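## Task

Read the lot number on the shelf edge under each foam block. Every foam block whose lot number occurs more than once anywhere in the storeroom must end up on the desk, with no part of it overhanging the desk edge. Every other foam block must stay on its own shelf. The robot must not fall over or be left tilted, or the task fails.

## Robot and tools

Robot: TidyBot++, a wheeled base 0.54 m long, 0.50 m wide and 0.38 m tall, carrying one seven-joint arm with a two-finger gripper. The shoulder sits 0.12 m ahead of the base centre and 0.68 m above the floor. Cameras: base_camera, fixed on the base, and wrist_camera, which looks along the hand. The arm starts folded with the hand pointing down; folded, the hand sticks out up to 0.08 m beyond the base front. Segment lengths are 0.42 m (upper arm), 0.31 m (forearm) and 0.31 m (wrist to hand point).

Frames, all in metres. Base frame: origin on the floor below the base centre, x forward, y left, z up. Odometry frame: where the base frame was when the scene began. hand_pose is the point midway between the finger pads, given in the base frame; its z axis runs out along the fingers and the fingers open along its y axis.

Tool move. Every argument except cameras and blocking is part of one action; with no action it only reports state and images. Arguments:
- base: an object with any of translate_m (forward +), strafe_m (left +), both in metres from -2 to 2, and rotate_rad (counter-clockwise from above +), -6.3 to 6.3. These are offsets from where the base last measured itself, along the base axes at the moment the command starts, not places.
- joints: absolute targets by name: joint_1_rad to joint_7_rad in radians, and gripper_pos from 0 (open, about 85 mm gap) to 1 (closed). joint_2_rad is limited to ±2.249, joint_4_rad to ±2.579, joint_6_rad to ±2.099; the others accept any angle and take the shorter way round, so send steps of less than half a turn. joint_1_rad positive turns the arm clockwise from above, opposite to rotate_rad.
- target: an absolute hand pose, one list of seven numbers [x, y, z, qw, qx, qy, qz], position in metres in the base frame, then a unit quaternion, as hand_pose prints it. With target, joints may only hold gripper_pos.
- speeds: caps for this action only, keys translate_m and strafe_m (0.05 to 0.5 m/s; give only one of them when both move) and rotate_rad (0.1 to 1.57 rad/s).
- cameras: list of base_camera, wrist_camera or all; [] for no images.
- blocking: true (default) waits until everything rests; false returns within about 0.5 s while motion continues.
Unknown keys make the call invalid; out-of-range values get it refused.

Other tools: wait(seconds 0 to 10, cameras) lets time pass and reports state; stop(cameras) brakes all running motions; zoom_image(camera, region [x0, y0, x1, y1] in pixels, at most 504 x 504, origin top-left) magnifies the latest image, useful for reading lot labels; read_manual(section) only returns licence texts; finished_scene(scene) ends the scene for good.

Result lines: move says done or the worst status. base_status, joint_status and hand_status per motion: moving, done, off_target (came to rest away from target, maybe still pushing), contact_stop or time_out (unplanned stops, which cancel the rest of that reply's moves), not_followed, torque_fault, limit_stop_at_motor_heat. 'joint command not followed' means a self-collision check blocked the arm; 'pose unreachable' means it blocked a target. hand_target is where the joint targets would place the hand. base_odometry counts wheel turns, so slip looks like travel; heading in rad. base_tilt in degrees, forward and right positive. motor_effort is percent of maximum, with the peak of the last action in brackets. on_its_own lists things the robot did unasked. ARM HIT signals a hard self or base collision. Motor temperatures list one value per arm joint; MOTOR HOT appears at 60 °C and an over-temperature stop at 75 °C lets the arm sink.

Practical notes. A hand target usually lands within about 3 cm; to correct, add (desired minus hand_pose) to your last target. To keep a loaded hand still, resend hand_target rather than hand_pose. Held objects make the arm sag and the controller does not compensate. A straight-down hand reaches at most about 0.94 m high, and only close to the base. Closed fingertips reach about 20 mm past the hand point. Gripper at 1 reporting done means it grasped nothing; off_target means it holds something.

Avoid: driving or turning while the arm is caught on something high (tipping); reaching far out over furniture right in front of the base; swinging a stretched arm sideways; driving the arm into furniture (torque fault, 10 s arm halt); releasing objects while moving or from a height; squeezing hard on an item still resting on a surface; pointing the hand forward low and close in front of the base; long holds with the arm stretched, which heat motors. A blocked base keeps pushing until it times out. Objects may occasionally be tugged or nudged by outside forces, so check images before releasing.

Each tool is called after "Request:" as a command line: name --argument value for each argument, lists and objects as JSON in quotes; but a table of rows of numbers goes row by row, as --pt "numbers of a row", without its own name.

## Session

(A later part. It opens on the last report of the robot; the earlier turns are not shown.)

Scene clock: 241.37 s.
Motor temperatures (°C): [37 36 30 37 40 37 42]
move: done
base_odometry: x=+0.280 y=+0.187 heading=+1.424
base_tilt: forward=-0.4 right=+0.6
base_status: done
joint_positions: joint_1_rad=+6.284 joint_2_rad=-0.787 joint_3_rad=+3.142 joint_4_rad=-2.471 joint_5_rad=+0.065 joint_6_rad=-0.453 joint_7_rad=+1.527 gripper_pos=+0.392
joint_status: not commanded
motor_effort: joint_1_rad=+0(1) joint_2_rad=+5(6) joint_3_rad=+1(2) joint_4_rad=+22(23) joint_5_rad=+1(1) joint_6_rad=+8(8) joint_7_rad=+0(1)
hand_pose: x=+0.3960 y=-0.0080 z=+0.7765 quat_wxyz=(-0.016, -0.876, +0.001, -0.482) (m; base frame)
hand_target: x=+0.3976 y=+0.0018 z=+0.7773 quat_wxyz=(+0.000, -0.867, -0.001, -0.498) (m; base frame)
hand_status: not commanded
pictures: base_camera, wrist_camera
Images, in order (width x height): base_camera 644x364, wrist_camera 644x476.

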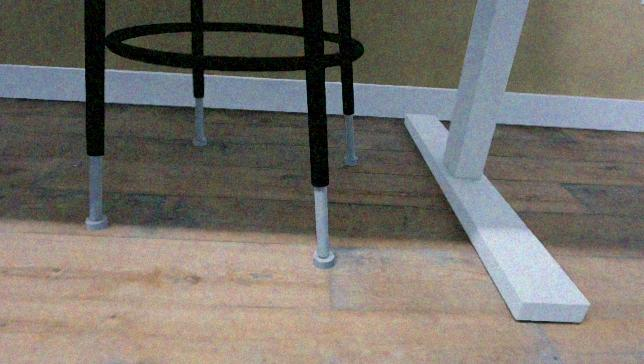

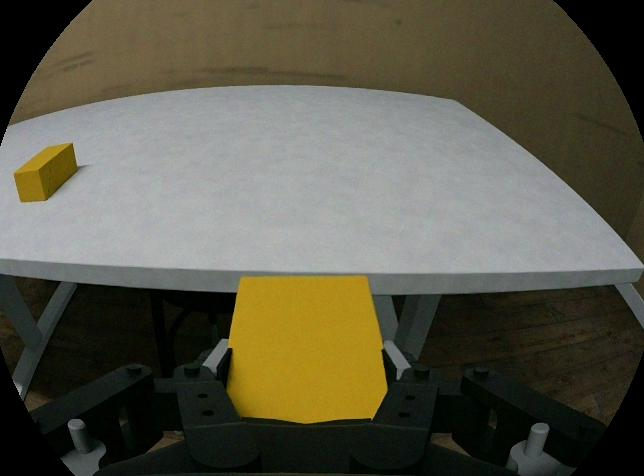

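Request:
move --base '{"translate_m": 0.045}' --joints '{"joint_1_rad": 6.283, "joint_2_rad": -0.478, "joint_3_rad": 3.14, "joint_4_rad": -2.104, "joint_5_rad": -0.068, "joint_6_rad": -0.53, "joint_7_rad": 1.612, "gripper_pos": 0.53}' --cameras '["wrist_camera"]'

Request:
move --joints '{"joint_1_rad": 6.283, "joint_2_rad": -0.064, "joint_3_rad": 3.14, "joint_4_rad": -2.168, "joint_5_rad": -0.068, "joint_6_rad": 0.011, "joint_7_rad": 1.612, "gripper_pos": 0.5}' --cameras '["wrist_camera"]'

Scene clock: 245.17 s.
Motor temperatures (°C): [37 36 30 37 40 37 42]
move: off_target
base_odometry: x=+0.287 y=+0.232 heading=+1.425
base_tilt: forward=-0.4 right=+0.6
base_status: done
joint_positions: joint_1_rad=+6.284 joint_2_rad=-0.492 joint_3_rad=+3.142 joint_4_rad=-2.119 joint_5_rad=+0.003 joint_6_rad=-0.482 joint_7_rad=+1.568 gripper_pos=+0.392
joint_status: gripper_pos off_target (ended at +0.392, target +0.530); the others done
motor_effort: joint_1_rad=-1(2) joint_2_rad=-4(7) joint_3_rad=+1(2) joint_4_rad=+22(23) joint_5_rad=+1(2) joint_6_rad=+8(9) joint_7_rad=+0(1)
hand_pose: x=+0.5013 y=+0.0003 z=+0.8757 quat_wxyz=(-0.001, -0.870, +0.001, -0.494) (m; base frame)
hand_target: x=+0.4988 y=+0.0128 z=+0.8665 quat_wxyz=(+0.019, -0.881, -0.001, -0.473) (m; base frame)
hand_status: not commanded
pictures: wrist_camera
Images, in order (width x height): wrist_camera 644x476.

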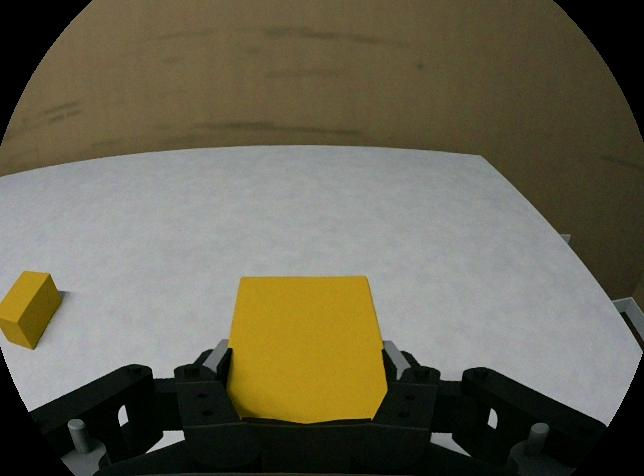

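Scene clock: 247.07 s.
Motor temperatures (°C): [37 36 30 37 40 37 42]
move: off_target
base_odometry: x=+0.287 y=+0.232 heading=+1.425
base_tilt: forward=-0.3 right=+0.6
base_status: not commanded
joint_positions: joint_1_rad=+6.284 joint_2_rad=-0.079 joint_3_rad=+3.142 joint_4_rad=-2.139 joint_5_rad=+0.001 joint_6_rad=-0.047 joint_7_rad=+1.569 gripper_pos=+0.392
joint_status: gripper_pos off_target (ended at +0.392, target +0.500); the others done
motor_effort: joint_1_rad=-1(1) joint_2_rad=-17(18) joint_3_rad=+1(1) joint_4_rad=+20(23) joint_5_rad=+1(2) joint_6_rad=+7(9) joint_7_rad=+0(1)
hand_pose: x=+0.6307 y=+0.0004 z=+0.7944 quat_wxyz=(+0.000, -0.869, +0.001, -0.494) (m; base frame)
hand_target: x=+0.6326 y=+0.0020 z=+0.7867 quat_wxyz=(+0.007, -0.866, +0.011, -0.501) (m; base frame)
hand_status: not commanded
pictures: wrist_camera
Images, in order (width x height): wrist_camera 644x476.

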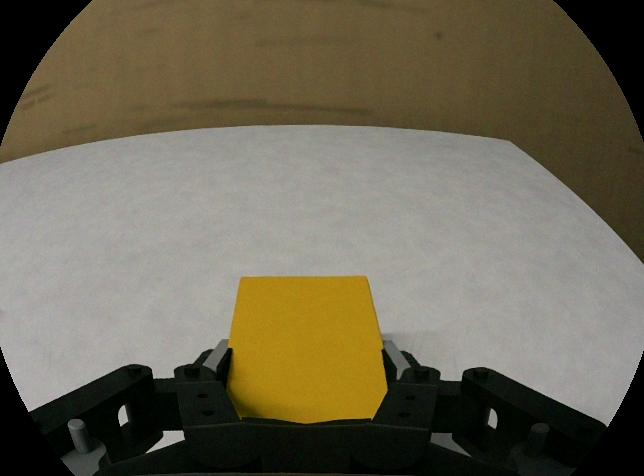

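Request:
move --joints '{"joint_2_rad": -0.0395, "joint_3_rad": 3.14, "joint_4_rad": -2.2088, "joint_6_rad": 0.0763}' --cameras '[]'

Request:
move --joints '{"joint_2_rad": -0.0332, "joint_3_rad": 3.14, "joint_4_rad": -2.2182, "joint_6_rad": 0.0919}' --cameras '[]'

Request:
move --joints '{"joint_2_rad": -0.0285, "joint_3_rad": 3.14, "joint_4_rad": -2.2252, "joint_6_rad": 0.1036}' --cameras '["wrist_camera"]'

Scene clock: 248.50 s.
Motor temperatures (°C): [37 36 30 37 40 37 42]
move: done
base_odometry: x=+0.287 y=+0.232 heading=+1.425
base_tilt: forward=-0.3 right=+0.6
base_status: not commanded
joint_positions: joint_1_rad=+6.284 joint_2_rad=-0.059 joint_3_rad=+3.142 joint_4_rad=-2.183 joint_5_rad=+0.001 joint_6_rad=+0.025 joint_7_rad=+1.569 gripper_pos=+0.392
joint_status: all done
motor_effort: joint_1_rad=-1(1) joint_2_rad=-16(18) joint_3_rad=+0(1) joint_4_rad=+20(21) joint_5_rad=+1(1) joint_6_rad=+8(9) joint_7_rad=-1(1)
hand_pose: x=+0.6305 y=+0.0004 z=+0.7794 quat_wxyz=(+0.000, -0.867, +0.001, -0.498) (m; base frame)
hand_target: x=+0.6319 y=+0.0007 z=+0.7698 quat_wxyz=(+0.005, -0.866, +0.012, -0.501) (m; base frame)
hand_status: not commanded
pictures: none
No camera images: "cameras" was empty.

Scene clock: 249.00 s.
Motor temperatures (°C): [37 36 30 37 40 37 42]
move: done
base_odometry: x=+0.287 y=+0.232 heading=+1.425
base_tilt: forward=-0.3 right=+0.6
base_status: not commanded
joint_positions: joint_1_rad=+6.284 joint_2_rad=-0.055 joint_3_rad=+3.142 joint_4_rad=-2.191 joint_5_rad=+0.001 joint_6_rad=+0.041 joint_7_rad=+1.569 gripper_pos=+0.392
joint_status: all done
motor_effort: joint_1_rad=+0(1) joint_2_rad=-16(17) joint_3_rad=+0(1) joint_4_rad=+20(20) joint_5_rad=+1(1) joint_6_rad=+8(8) joint_7_rad=+0(1)
hand_pose: x=+0.6308 y=+0.0004 z=+0.7777 quat_wxyz=(+0.000, -0.866, +0.001, -0.500) (m; base frame)
hand_target: x=+0.6317 y=+0.0003 z=+0.7658 quat_wxyz=(+0.004, -0.866, +0.012, -0.500) (m; base frame)
hand_status: not commanded
pictures: none
No camera images: "cameras" was empty.

Scene clock: 249.50 s.
Motor temperatures (°C): [37 36 30 37 40 37 42]
move: done
base_odometry: x=+0.287 y=+0.232 heading=+1.425
base_tilt: forward=-0.3 right=+0.6
base_status: not commanded
joint_positions: joint_1_rad=+6.284 joint_2_rad=-0.052 joint_3_rad=+3.142 joint_4_rad=-2.197 joint_5_rad=+0.001 joint_6_rad=+0.053 joint_7_rad=+1.569 gripper_pos=+0.392
joint_status: all done
motor_effort: joint_1_rad=-1(1) joint_2_rad=-17(17) joint_3_rad=+0(0) joint_4_rad=+19(20) joint_5_rad=+1(1) joint_6_rad=+8(8) joint_7_rad=+0(0)
hand_pose: x=+0.6309 y=+0.0004 z=+0.7758 quat_wxyz=(+0.000, -0.866, +0.001, -0.501) (m; base frame)
hand_target: x=+0.6315 y=+0.0001 z=+0.7629 quat_wxyz=(+0.004, -0.866, +0.012, -0.500) (m; base frame)
hand_status: not commanded
pictures: wrist_camera
Images, in order (width x height): wrist_camera 644x476.

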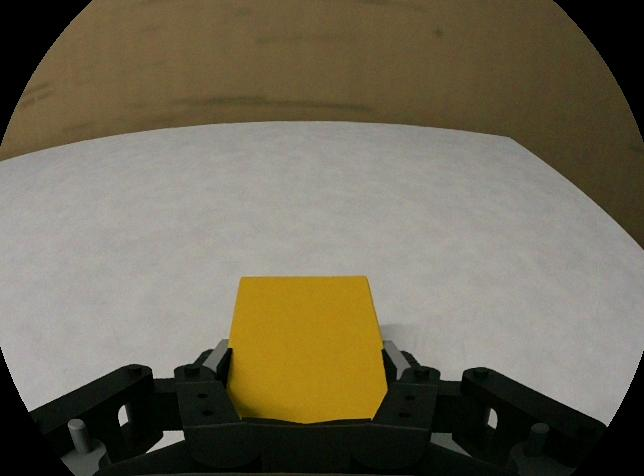

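Request:
move --joints '{"joint_2_rad": -0.0238, "joint_3_rad": 3.14, "joint_4_rad": -2.2322, "joint_6_rad": 0.1153}' --cameras '[]'

Request:
move --joints '{"joint_2_rad": -0.0191, "joint_3_rad": 3.14, "joint_4_rad": -2.2392, "joint_6_rad": 0.1270}' --cameras '[]'

Request:
move --joints '{"joint_2_rad": -0.0144, "joint_3_rad": 3.14, "joint_4_rad": -2.2462, "joint_6_rad": 0.1387}' --cameras '["wrist_camera"]'

Scene clock: 250.23 s.
Motor temperatures (°C): [37 36 30 37 40 37 42]
move: done
base_odometry: x=+0.287 y=+0.232 heading=+1.425
base_tilt: forward=-0.3 right=+0.6
base_status: not commanded
joint_positions: joint_1_rad=+6.284 joint_2_rad=-0.047 joint_3_rad=+3.142 joint_4_rad=-2.204 joint_5_rad=+0.001 joint_6_rad=+0.064 joint_7_rad=+1.569 gripper_pos=+0.392
joint_status: all done
motor_effort: joint_1_rad=+0(1) joint_2_rad=-17(17) joint_3_rad=+0(1) joint_4_rad=+19(20) joint_5_rad=+1(1) joint_6_rad=+8(9) joint_7_rad=+0(1)
hand_pose: x=+0.6309 y=+0.0005 z=+0.7732 quat_wxyz=(+0.000, -0.866, +0.001, -0.501) (m; base frame)
hand_target: x=+0.6313 y=-0.0002 z=+0.7600 quat_wxyz=(+0.004, -0.866, +0.013, -0.500) (m; base frame)
hand_status: not commanded
pictures: none
No camera images: "cameras" was empty.

Scene clock: 250.73 s.
Motor temperatures (°C): [37 36 30 37 40 37 42]
move: done
base_odometry: x=+0.287 y=+0.232 heading=+1.425
base_tilt: forward=-0.3 right=+0.6
base_status: not commanded
joint_positions: joint_1_rad=+6.284 joint_2_rad=-0.043 joint_3_rad=+3.142 joint_4_rad=-2.211 joint_5_rad=+0.001 joint_6_rad=+0.076 joint_7_rad=+1.569 gripper_pos=+0.392
joint_status: all done
motor_effort: joint_1_rad=+0(1) joint_2_rad=-16(18) joint_3_rad=+0(1) joint_4_rad=+19(20) joint_5_rad=+1(1) joint_6_rad=+8(8) joint_7_rad=+0(0)
hand_pose: x=+0.6309 y=+0.0005 z=+0.7704 quat_wxyz=(+0.000, -0.865, +0.001, -0.501) (m; base frame)
hand_target: x=+0.6311 y=-0.0004 z=+0.7571 quat_wxyz=(+0.003, -0.866, +0.013, -0.500) (m; base frame)
hand_status: not commanded
pictures: none
No camera images: "cameras" was empty.

Scene clock: 251.23 s.
Motor temperatures (°C): [37 36 30 37 40 37 42]
move: done
base_odometry: x=+0.287 y=+0.232 heading=+1.425
base_tilt: forward=-0.3 right=+0.6
base_status: not commanded
joint_positions: joint_1_rad=+6.284 joint_2_rad=-0.038 joint_3_rad=+3.142 joint_4_rad=-2.218 joint_5_rad=+0.001 joint_6_rad=+0.088 joint_7_rad=+1.569 gripper_pos=+0.392
joint_status: all done
motor_effort: joint_1_rad=-1(1) joint_2_rad=-17(18) joint_3_rad=+0(1) joint_4_rad=+19(20) joint_5_rad=+1(1) joint_6_rad=+8(8) joint_7_rad=+0(0)
hand_pose: x=+0.6308 y=+0.0005 z=+0.7675 quat_wxyz=(+0.000, -0.865, +0.001, -0.501) (m; base frame)
hand_target: x=+0.6308 y=-0.0007 z=+0.7542 quat_wxyz=(+0.003, -0.866, +0.013, -0.500) (m; base frame)
hand_status: not commanded
pictures: wrist_camera
Images, in order (width x height): wrist_camera 644x476.

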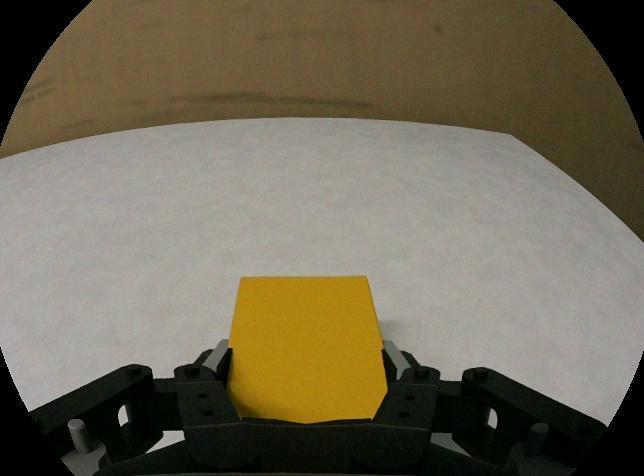

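Request:
move --joints '{"joint_2_rad": -0.0113, "joint_3_rad": 3.14, "joint_4_rad": -2.2509, "joint_6_rad": 0.1465}' --cameras '[]'

Request:
move --joints '{"joint_2_rad": -0.0082, "joint_3_rad": 3.14, "joint_4_rad": -2.2556, "joint_6_rad": 0.1543}' --cameras '[]'

Request:
move --joints '{"joint_2_rad": -0.0051, "joint_3_rad": 3.14, "joint_4_rad": -2.2603, "joint_6_rad": 0.1621}' --cameras '["wrist_camera"]'

Scene clock: 252.00 s.
Motor temperatures (°C): [37 36 30 37 40 37 42]
move: done
base_odometry: x=+0.287 y=+0.232 heading=+1.425
base_tilt: forward=-0.3 right=+0.6
base_status: not commanded
joint_positions: joint_1_rad=+6.284 joint_2_rad=-0.035 joint_3_rad=+3.142 joint_4_rad=-2.222 joint_5_rad=+0.001 joint_6_rad=+0.095 joint_7_rad=+1.569 gripper_pos=+0.392
joint_status: all done
motor_effort: joint_1_rad=+0(1) joint_2_rad=-17(17) joint_3_rad=+0(1) joint_4_rad=+19(19) joint_5_rad=+1(1) joint_6_rad=+8(9) joint_7_rad=+0(0)
hand_pose: x=+0.6307 y=+0.0005 z=+0.7658 quat_wxyz=(+0.000, -0.865, +0.001, -0.501) (m; base frame)
hand_target: x=+0.6306 y=-0.0008 z=+0.7523 quat_wxyz=(+0.003, -0.866, +0.013, -0.500) (m; base frame)
hand_status: not commanded
pictures: none
No camera images: "cameras" was empty.

Scene clock: 252.47 s.
Motor temperatures (°C): [37 36 30 37 40 37 42]
move: done
base_odometry: x=+0.287 y=+0.232 heading=+1.425
base_tilt: forward=-0.3 right=+0.6
base_status: not commanded
joint_positions: joint_1_rad=+6.284 joint_2_rad=-0.032 joint_3_rad=+3.142 joint_4_rad=-2.227 joint_5_rad=+0.001 joint_6_rad=+0.102 joint_7_rad=+1.569 gripper_pos=+0.392
joint_status: all done
motor_effort: joint_1_rad=+0(1) joint_2_rad=-17(17) joint_3_rad=+0(0) joint_4_rad=+19(20) joint_5_rad=+1(1) joint_6_rad=+8(9) joint_7_rad=+0(1)
hand_pose: x=+0.6306 y=+0.0005 z=+0.7639 quat_wxyz=(+0.000, -0.865, +0.001, -0.501) (m; base frame)
hand_target: x=+0.6304 y=-0.0010 z=+0.7504 quat_wxyz=(+0.002, -0.866, +0.013, -0.500) (m; base frame)
hand_status: not commanded
pictures: none
No camera images: "cameras" was empty.

Scene clock: 252.93 s.
Motor temperatures (°C): [37 36 30 37 40 37 42]
move: done
base_odometry: x=+0.287 y=+0.232 heading=+1.425
base_tilt: forward=-0.3 right=+0.6
base_status: not commanded
joint_positions: joint_1_rad=+6.284 joint_2_rad=-0.030 joint_3_rad=+3.142 joint_4_rad=-2.231 joint_5_rad=+0.001 joint_6_rad=+0.111 joint_7_rad=+1.569 gripper_pos=+0.392
joint_status: all done
motor_effort: joint_1_rad=+0(1) joint_2_rad=-17(17) joint_3_rad=+0(0) joint_4_rad=+18(19) joint_5_rad=+1(1) joint_6_rad=+7(8) joint_7_rad=+0(1)
hand_pose: x=+0.6305 y=+0.0005 z=+0.7624 quat_wxyz=(+0.000, -0.865, +0.001, -0.502) (m; base frame)
hand_target: x=+0.6301 y=-0.0012 z=+0.7485 quat_wxyz=(+0.002, -0.866, +0.013, -0.500) (m; base frame)
hand_status: not commanded
pictures: wrist_camera
Images, in order (width x height): wrist_camera 644x476.

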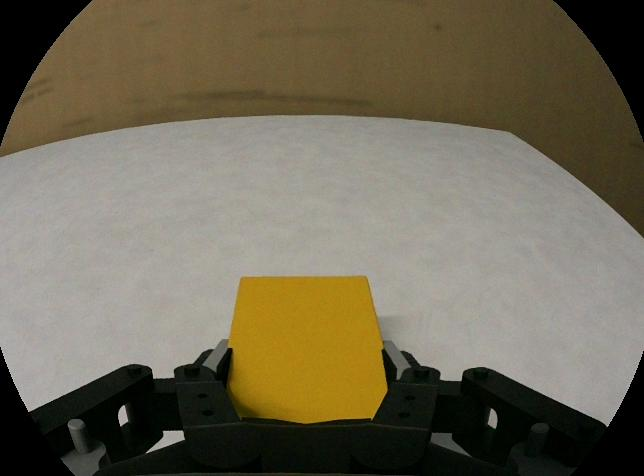

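Request:
move --joints '{"joint_2_rad": -0.0020, "joint_3_rad": 3.14, "joint_4_rad": -2.2650, "joint_6_rad": 0.1699}' --cameras '["wrist_camera"]'

Scene clock: 253.57 s.
Motor temperatures (°C): [37 36 30 37 40 37 42]
move: done
base_odometry: x=+0.287 y=+0.232 heading=+1.425
base_tilt: forward=-0.3 right=+0.6
base_status: not commanded
joint_positions: joint_1_rad=+6.284 joint_2_rad=-0.029 joint_3_rad=+3.142 joint_4_rad=-2.235 joint_5_rad=+0.001 joint_6_rad=+0.119 joint_7_rad=+1.569 gripper_pos=+0.392
joint_status: all done
motor_effort: joint_1_rad=+0(0) joint_2_rad=-16(16) joint_3_rad=+0(1) joint_4_rad=+19(19) joint_5_rad=+1(1) joint_6_rad=+8(8) joint_7_rad=+0(1)
hand_pose: x=+0.6306 y=+0.0005 z=+0.7624 quat_wxyz=(+0.000, -0.864, +0.001, -0.503) (m; base frame)
hand_target: x=+0.6299 y=-0.0013 z=+0.7466 quat_wxyz=(+0.002, -0.866, +0.013, -0.500) (m; base frame)
hand_status: not commanded
pictures: wrist_camera
Images, in order (width x height): wrist_camera 644x476.

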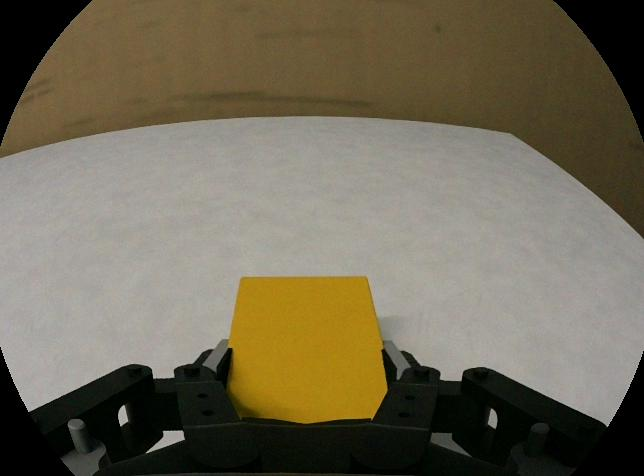

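Request:
move --joints '{"joint_2_rad": -0.0041, "joint_3_rad": 3.14, "joint_4_rad": -2.2619, "joint_6_rad": 0.1647, "gripper_pos": 0.39}' --cameras '[]'

Request:
move --joints '{"gripper_pos": 0.35}' --cameras '["wrist_camera"]'

Request:
move --joints '{"gripper_pos": 0.25}' --cameras '[]'

Request:
move --joints '{"gripper_pos": 0.0}' --cameras '["wrist_camera"]'

Scene clock: 254.37 s.
Motor temperatures (°C): [37 36 30 37 40 37 42]
move: done
base_odometry: x=+0.287 y=+0.232 heading=+1.425
base_tilt: forward=-0.3 right=+0.6
base_status: not commanded
joint_positions: joint_1_rad=+6.284 joint_2_rad=-0.029 joint_3_rad=+3.142 joint_4_rad=-2.235 joint_5_rad=+0.001 joint_6_rad=+0.119 joint_7_rad=+1.569 gripper_pos=+0.387
joint_status: all done
motor_effort: joint_1_rad=+0(1) joint_2_rad=-16(17) joint_3_rad=+0(1) joint_4_rad=+18(19) joint_5_rad=+1(1) joint_6_rad=+7(8) joint_7_rad=+0(1)
hand_pose: x=+0.6306 y=+0.0005 z=+0.7624 quat_wxyz=(+0.000, -0.864, +0.001, -0.503) (m; base frame)
hand_target: x=+0.6300 y=-0.0012 z=+0.7478 quat_wxyz=(+0.002, -0.866, +0.013, -0.500) (m; base frame)
hand_status: not commanded
pictures: none
No camera images: "cameras" was empty.

Scene clock: 254.80 s.
Motor temperatures (°C): [37 36 30 37 40 37 42]
move: done
base_odometry: x=+0.287 y=+0.232 heading=+1.425
base_tilt: forward=-0.3 right=+0.6
base_status: not commanded
joint_positions: joint_1_rad=+6.284 joint_2_rad=-0.029 joint_3_rad=+3.142 joint_4_rad=-2.235 joint_5_rad=+0.001 joint_6_rad=+0.119 joint_7_rad=+1.569 gripper_pos=+0.349
joint_status: all done
motor_effort: joint_1_rad=+0(0) joint_2_rad=-16(17) joint_3_rad=+0(1) joint_4_rad=+17(18) joint_5_rad=+1(1) joint_6_rad=+7(8) joint_7_rad=+0(0)
hand_pose: x=+0.6307 y=+0.0005 z=+0.7625 quat_wxyz=(+0.000, -0.864, +0.001, -0.503) (m; base frame)
hand_target: x=+0.6300 y=-0.0012 z=+0.7478 quat_wxyz=(+0.002, -0.866, +0.013, -0.500) (m; base frame)
hand_status: not commanded
pictures: wrist_camera
Images, in order (width x height): wrist_camera 644x476.

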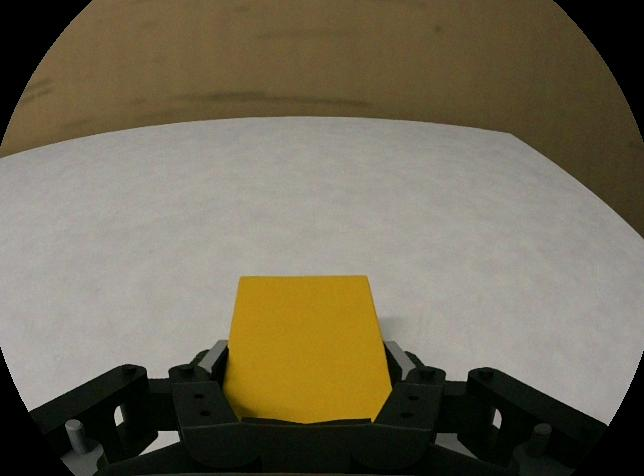

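Scene clock: 255.33 s.
Motor temperatures (°C): [37 36 30 37 40 37 42]
move: done
base_odometry: x=+0.287 y=+0.232 heading=+1.425
base_tilt: forward=-0.3 right=+0.6
base_status: not commanded
joint_positions: joint_1_rad=+6.284 joint_2_rad=-0.029 joint_3_rad=+3.142 joint_4_rad=-2.235 joint_5_rad=+0.001 joint_6_rad=+0.119 joint_7_rad=+1.569 gripper_pos=+0.250
joint_status: all done
motor_effort: joint_1_rad=-1(1) joint_2_rad=-17(17) joint_3_rad=+0(0) joint_4_rad=+19(19) joint_5_rad=+1(1) joint_6_rad=+7(8) joint_7_rad=+0(1)
hand_pose: x=+0.6307 y=+0.0005 z=+0.7622 quat_wxyz=(+0.000, -0.864, +0.001, -0.503) (m; base frame)
hand_target: x=+0.6300 y=-0.0012 z=+0.7478 quat_wxyz=(+0.002, -0.866, +0.013, -0.500) (m; base frame)
hand_status: not commanded
pictures: none
No camera images: "cameras" was empty.

Scene clock: 256.00 s.
Motor temperatures (°C): [37 36 30 37 40 37 42]
move: done
base_odometry: x=+0.287 y=+0.232 heading=+1.425
base_tilt: forward=-0.3 right=+0.6
base_status: not commanded
joint_positions: joint_1_rad=+6.284 joint_2_rad=-0.029 joint_3_rad=+3.142 joint_4_rad=-2.235 joint_5_rad=+0.001 joint_6_rad=+0.119 joint_7_rad=+1.569 gripper_pos=+0.000
joint_status: all done
motor_effort: joint_1_rad=-1(1) joint_2_rad=-17(17) joint_3_rad=+0(0) joint_4_rad=+19(19) joint_5_rad=+1(1) joint_6_rad=+8(8) joint_7_rad=+0(1)
hand_pose: x=+0.6307 y=+0.0005 z=+0.7622 quat_wxyz=(+0.000, -0.864, +0.001, -0.503) (m; base frame)
hand_target: x=+0.6300 y=-0.0012 z=+0.7478 quat_wxyz=(+0.002, -0.866, +0.013, -0.500) (m; base frame)
hand_status: not commanded
pictures: wrist_camera
Images, in order (width x height): wrist_camera 644x476.

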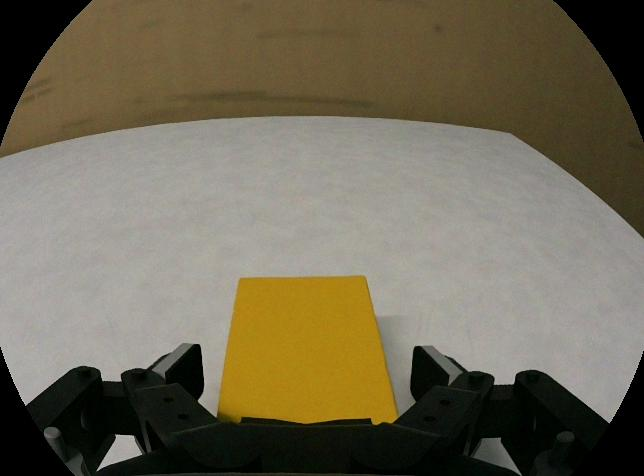

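Request:
move --joints '{"joint_2_rad": -0.097, "joint_3_rad": 3.14, "joint_4_rad": -2.123, "joint_6_rad": -0.097}' --cameras '["wrist_camera"]'

Request:
move --base '{"translate_m": -0.35}' --joints '{"joint_2_rad": -0.30, "joint_3_rad": 3.14, "joint_4_rad": -1.75, "joint_5_rad": 0.0, "joint_6_rad": -0.75, "joint_7_rad": 1.57}' --cameras '["wrist_camera"]'

Scene clock: 257.63 s.
Motor temperatures (°C): [37 36 30 37 40 37 42]
move: done
base_odometry: x=+0.287 y=+0.232 heading=+1.425
base_tilt: forward=-0.3 right=+0.6
base_status: not commanded
joint_positions: joint_1_rad=+6.284 joint_2_rad=-0.095 joint_3_rad=+3.142 joint_4_rad=-2.132 joint_5_rad=+0.001 joint_6_rad=-0.048 joint_7_rad=+1.569 gripper_pos=+0.000
joint_status: all done
motor_effort: joint_1_rad=-1(1) joint_2_rad=-16(19) joint_3_rad=+0(1) joint_4_rad=+20(20) joint_5_rad=+1(1) joint_6_rad=+8(9) joint_7_rad=+0(0)
hand_pose: x=+0.6310 y=+0.0004 z=+0.8066 quat_wxyz=(+0.000, -0.864, +0.001, -0.504) (m; base frame)
hand_target: x=+0.6256 y=+0.0043 z=+0.7992 quat_wxyz=(+0.010, -0.873, +0.009, -0.488) (m; base frame)
hand_status: not commanded
pictures: wrist_camera
Images, in order (width x height): wrist_camera 644x476.

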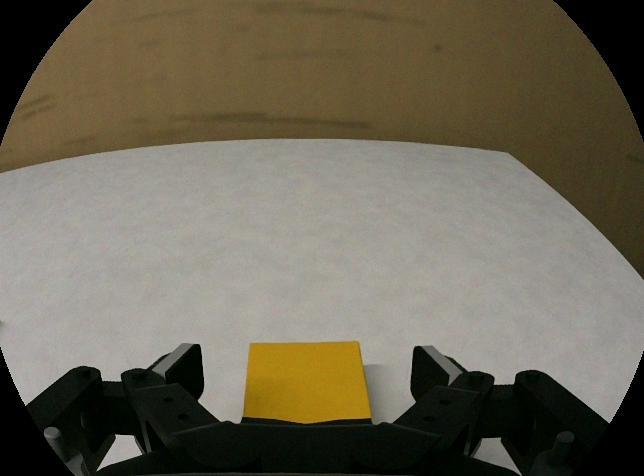

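Scene clock: 259.73 s.
Motor temperatures (°C): [37 36 30 37 40 37 42]
move: done
base_odometry: x=+0.236 y=-0.114 heading=+1.424
base_tilt: forward=-0.3 right=+0.6
base_status: done
joint_positions: joint_1_rad=+6.284 joint_2_rad=-0.309 joint_3_rad=+3.142 joint_4_rad=-1.763 joint_5_rad=+0.001 joint_6_rad=-0.700 joint_7_rad=+1.569 gripper_pos=+0.000
joint_status: all done
motor_effort: joint_1_rad=-1(2) joint_2_rad=-9(19) joint_3_rad=+0(2) joint_4_rad=+22(23) joint_5_rad=+1(1) joint_6_rad=+8(8) joint_7_rad=+0(1)
hand_pose: x=+0.5630 y=+0.0003 z=+0.9475 quat_wxyz=(+0.000, -0.881, +0.001, -0.474) (m; base frame)
hand_target: x=+0.5584 y=+0.0022 z=+0.9385 quat_wxyz=(+0.000, -0.891, -0.001, -0.454) (m; base frame)
hand_status: not commanded
pictures: wrist_camera
Images, in order (width x height): wrist_camera 644x476.

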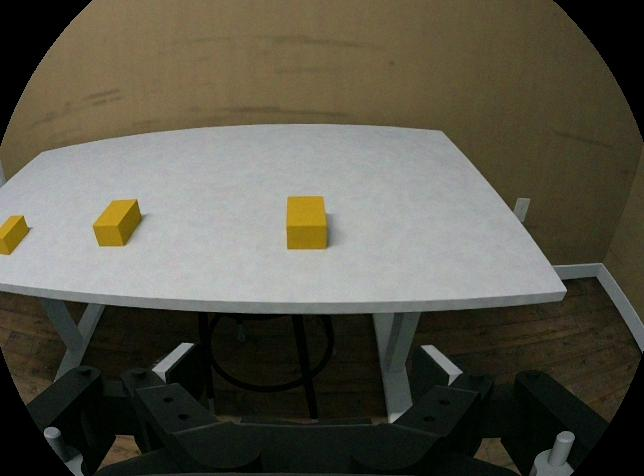

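Request:
move --base '{"translate_m": -0.25, "strafe_m": -1.17}' --joints '{"joint_2_rad": -0.8, "joint_3_rad": 3.14, "joint_4_rad": -2.5, "joint_5_rad": 0.0, "joint_6_rad": -0.34, "joint_7_rad": 1.57}' --cameras '[]'

Request:
move --base '{"translate_m": -1.46, "strafe_m": 0.02}' --joints '{"joint_1_rad": 5.48}' --cameras '["base_camera"]'

Request:
move --base '{"strafe_m": 1.3, "translate_m": -0.01}' --cameras '["wrist_camera"]'

Scene clock: 264.70 s.
Motor temperatures (°C): [37 36 30 37 40 37 42]
move: done
base_odometry: x=+1.356 y=-0.533 heading=+1.424
base_tilt: forward=-0.4 right=+0.6
base_status: done
joint_positions: joint_1_rad=+6.284 joint_2_rad=-0.783 joint_3_rad=+3.142 joint_4_rad=-2.470 joint_5_rad=+0.001 joint_6_rad=-0.396 joint_7_rad=+1.569 gripper_pos=+0.000
joint_status: all done
motor_effort: joint_1_rad=-1(1) joint_2_rad=+5(11) joint_3_rad=+1(3) joint_4_rad=+22(24) joint_5_rad=+0(2) joint_6_rad=+8(9) joint_7_rad=+0(1)
hand_pose: x=+0.4058 y=+0.0009 z=+0.7910 quat_wxyz=(+0.000, -0.863, +0.001, -0.505) (m; base frame)
hand_target: x=+0.4065 y=+0.0018 z=+0.7937 quat_wxyz=(+0.000, -0.852, -0.001, -0.523) (m; base frame)
hand_status: not commanded
pictures: none
No camera images: "cameras" was empty.

Scene clock: 268.93 s.
Motor temperatures (°C): [37 35 30 37 40 37 42]
move: done
base_odometry: x=+1.123 y=-1.974 heading=+1.424
base_tilt: forward=-0.4 right=+0.6
base_status: done
joint_positions: joint_1_rad=+5.498 joint_2_rad=-0.786 joint_3_rad=+3.142 joint_4_rad=-2.470 joint_5_rad=+0.001 joint_6_rad=-0.393 joint_7_rad=+1.569 gripper_pos=+0.000
joint_status: all done
motor_effort: joint_1_rad=-1(2) joint_2_rad=+5(6) joint_3_rad=+1(2) joint_4_rad=+22(23) joint_5_rad=+1(1) joint_6_rad=+8(8) joint_7_rad=+0(1)
hand_pose: x=+0.3212 y=+0.2035 z=+0.7927 quat_wxyz=(+0.194, -0.796, -0.329, -0.469) (m; base frame)
hand_target: x=+0.3174 y=+0.2082 z=+0.7937 quat_wxyz=(+0.205, -0.784, -0.333, -0.482) (m; base frame)
hand_status: not commanded
pictures: base_camera
Images, in order (width x height): base_camera 644x364.

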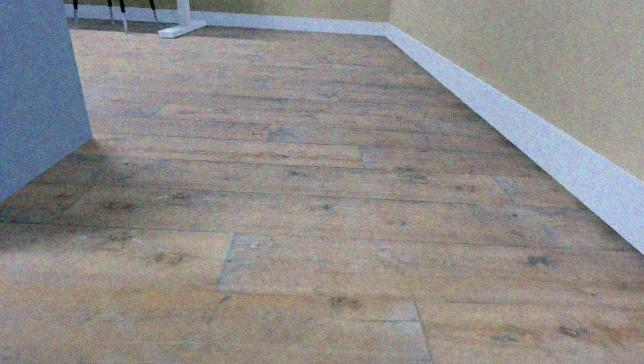

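Scene clock: 272.87 s.
Motor temperatures (°C): [37 35 30 37 40 37 42]
move: done
base_odometry: x=-0.165 y=-1.794 heading=+1.424
base_tilt: forward=-0.3 right=+0.6
base_status: done
joint_positions: joint_1_rad=+5.498 joint_2_rad=-0.788 joint_3_rad=+3.142 joint_4_rad=-2.470 joint_5_rad=+0.001 joint_6_rad=-0.393 joint_7_rad=+1.569 gripper_pos=+0.000
joint_status: not commanded
motor_effort: joint_1_rad=+0(1) joint_2_rad=+5(7) joint_3_rad=+1(2) joint_4_rad=+21(23) joint_5_rad=+1(1) joint_6_rad=+8(9) joint_7_rad=+0(1)
hand_pose: x=+0.3209 y=+0.2035 z=+0.7931 quat_wxyz=(+0.194, -0.796, -0.329, -0.470) (m; base frame)
hand_target: x=+0.3174 y=+0.2082 z=+0.7937 quat_wxyz=(+0.205, -0.784, -0.333, -0.482) (m; base frame)
hand_status: not commanded
pictures: wrist_camera
Images, in order (width x height): wrist_camera 644x476.

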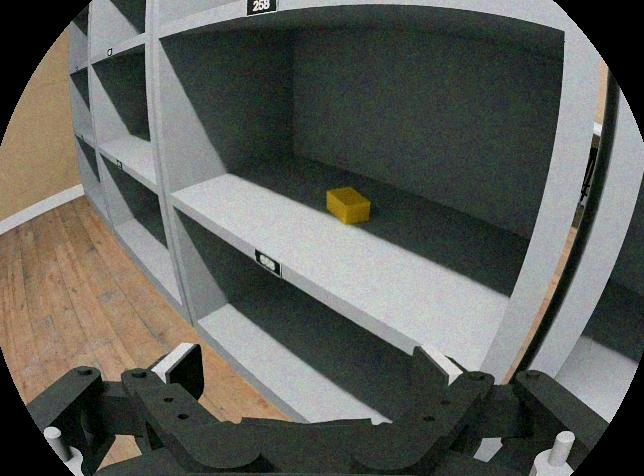

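Request:
zoom_image --camera "wrist_camera" --region '[240, 238, 300, 286]'

Request:
zoom_image --camera "wrist_camera" --region '[230, 0, 290, 30]'

Request:
zoom_image --camera "wrist_camera" --region '[90, 40, 140, 180]'

Scaled by 8.400.

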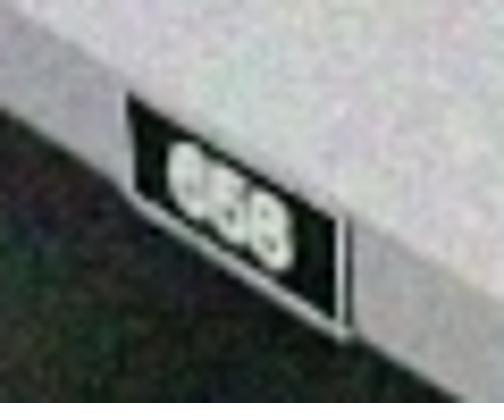

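Scaled by 8.400.

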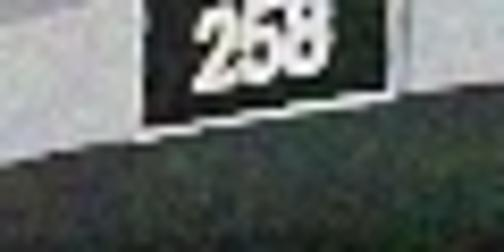

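Scaled by 3.600.

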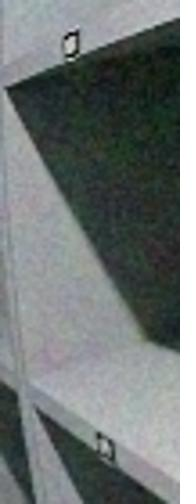

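Request:
move --base '{"strafe_m": 0.5, "translate_m": -0.005}' --joints '{"joint_1_rad": 6.2}' --cameras '["wrist_camera"]'

Request:
zoom_image --camera "wrist_camera" --region '[240, 240, 440, 390]'

Scene clock: 275.77 s.
Motor temperatures (°C): [37 35 30 37 40 37 42]
move: done
base_odometry: x=-0.660 y=-1.726 heading=+1.424
base_tilt: forward=-0.4 right=+0.6
base_status: done
joint_positions: joint_1_rad=+6.183 joint_2_rad=-0.789 joint_3_rad=+3.142 joint_4_rad=-2.470 joint_5_rad=+0.001 joint_6_rad=-0.393 joint_7_rad=+1.569 gripper_pos=+0.000
joint_status: all done
motor_effort: joint_1_rad=+0(2) joint_2_rad=+5(6) joint_3_rad=+1(2) joint_4_rad=+22(23) joint_5_rad=+1(1) joint_6_rad=+7(8) joint_7_rad=+0(0)
hand_pose: x=+0.4040 y=+0.0298 z=+0.7933 quat_wxyz=(+0.025, -0.860, -0.043, -0.508) (m; base frame)
hand_target: x=+0.4054 y=+0.0257 z=+0.7937 quat_wxyz=(+0.022, -0.851, -0.036, -0.523) (m; base frame)
hand_status: not commanded
pictures: wrist_camera
Images, in order (width x height): wrist_camera 644x476.

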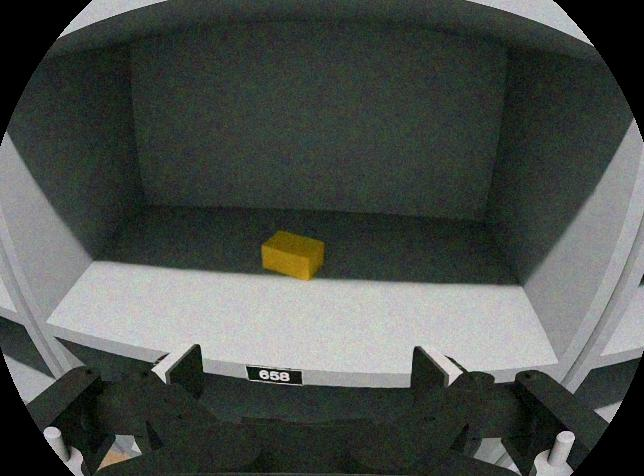

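Scaled by 2.520.

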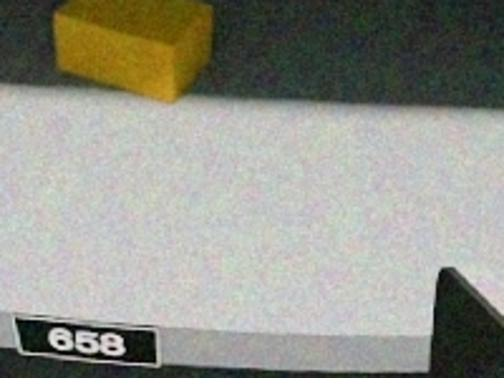

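Request:
finished_scene --scene 2 --done true

The scene is finished: the task was done.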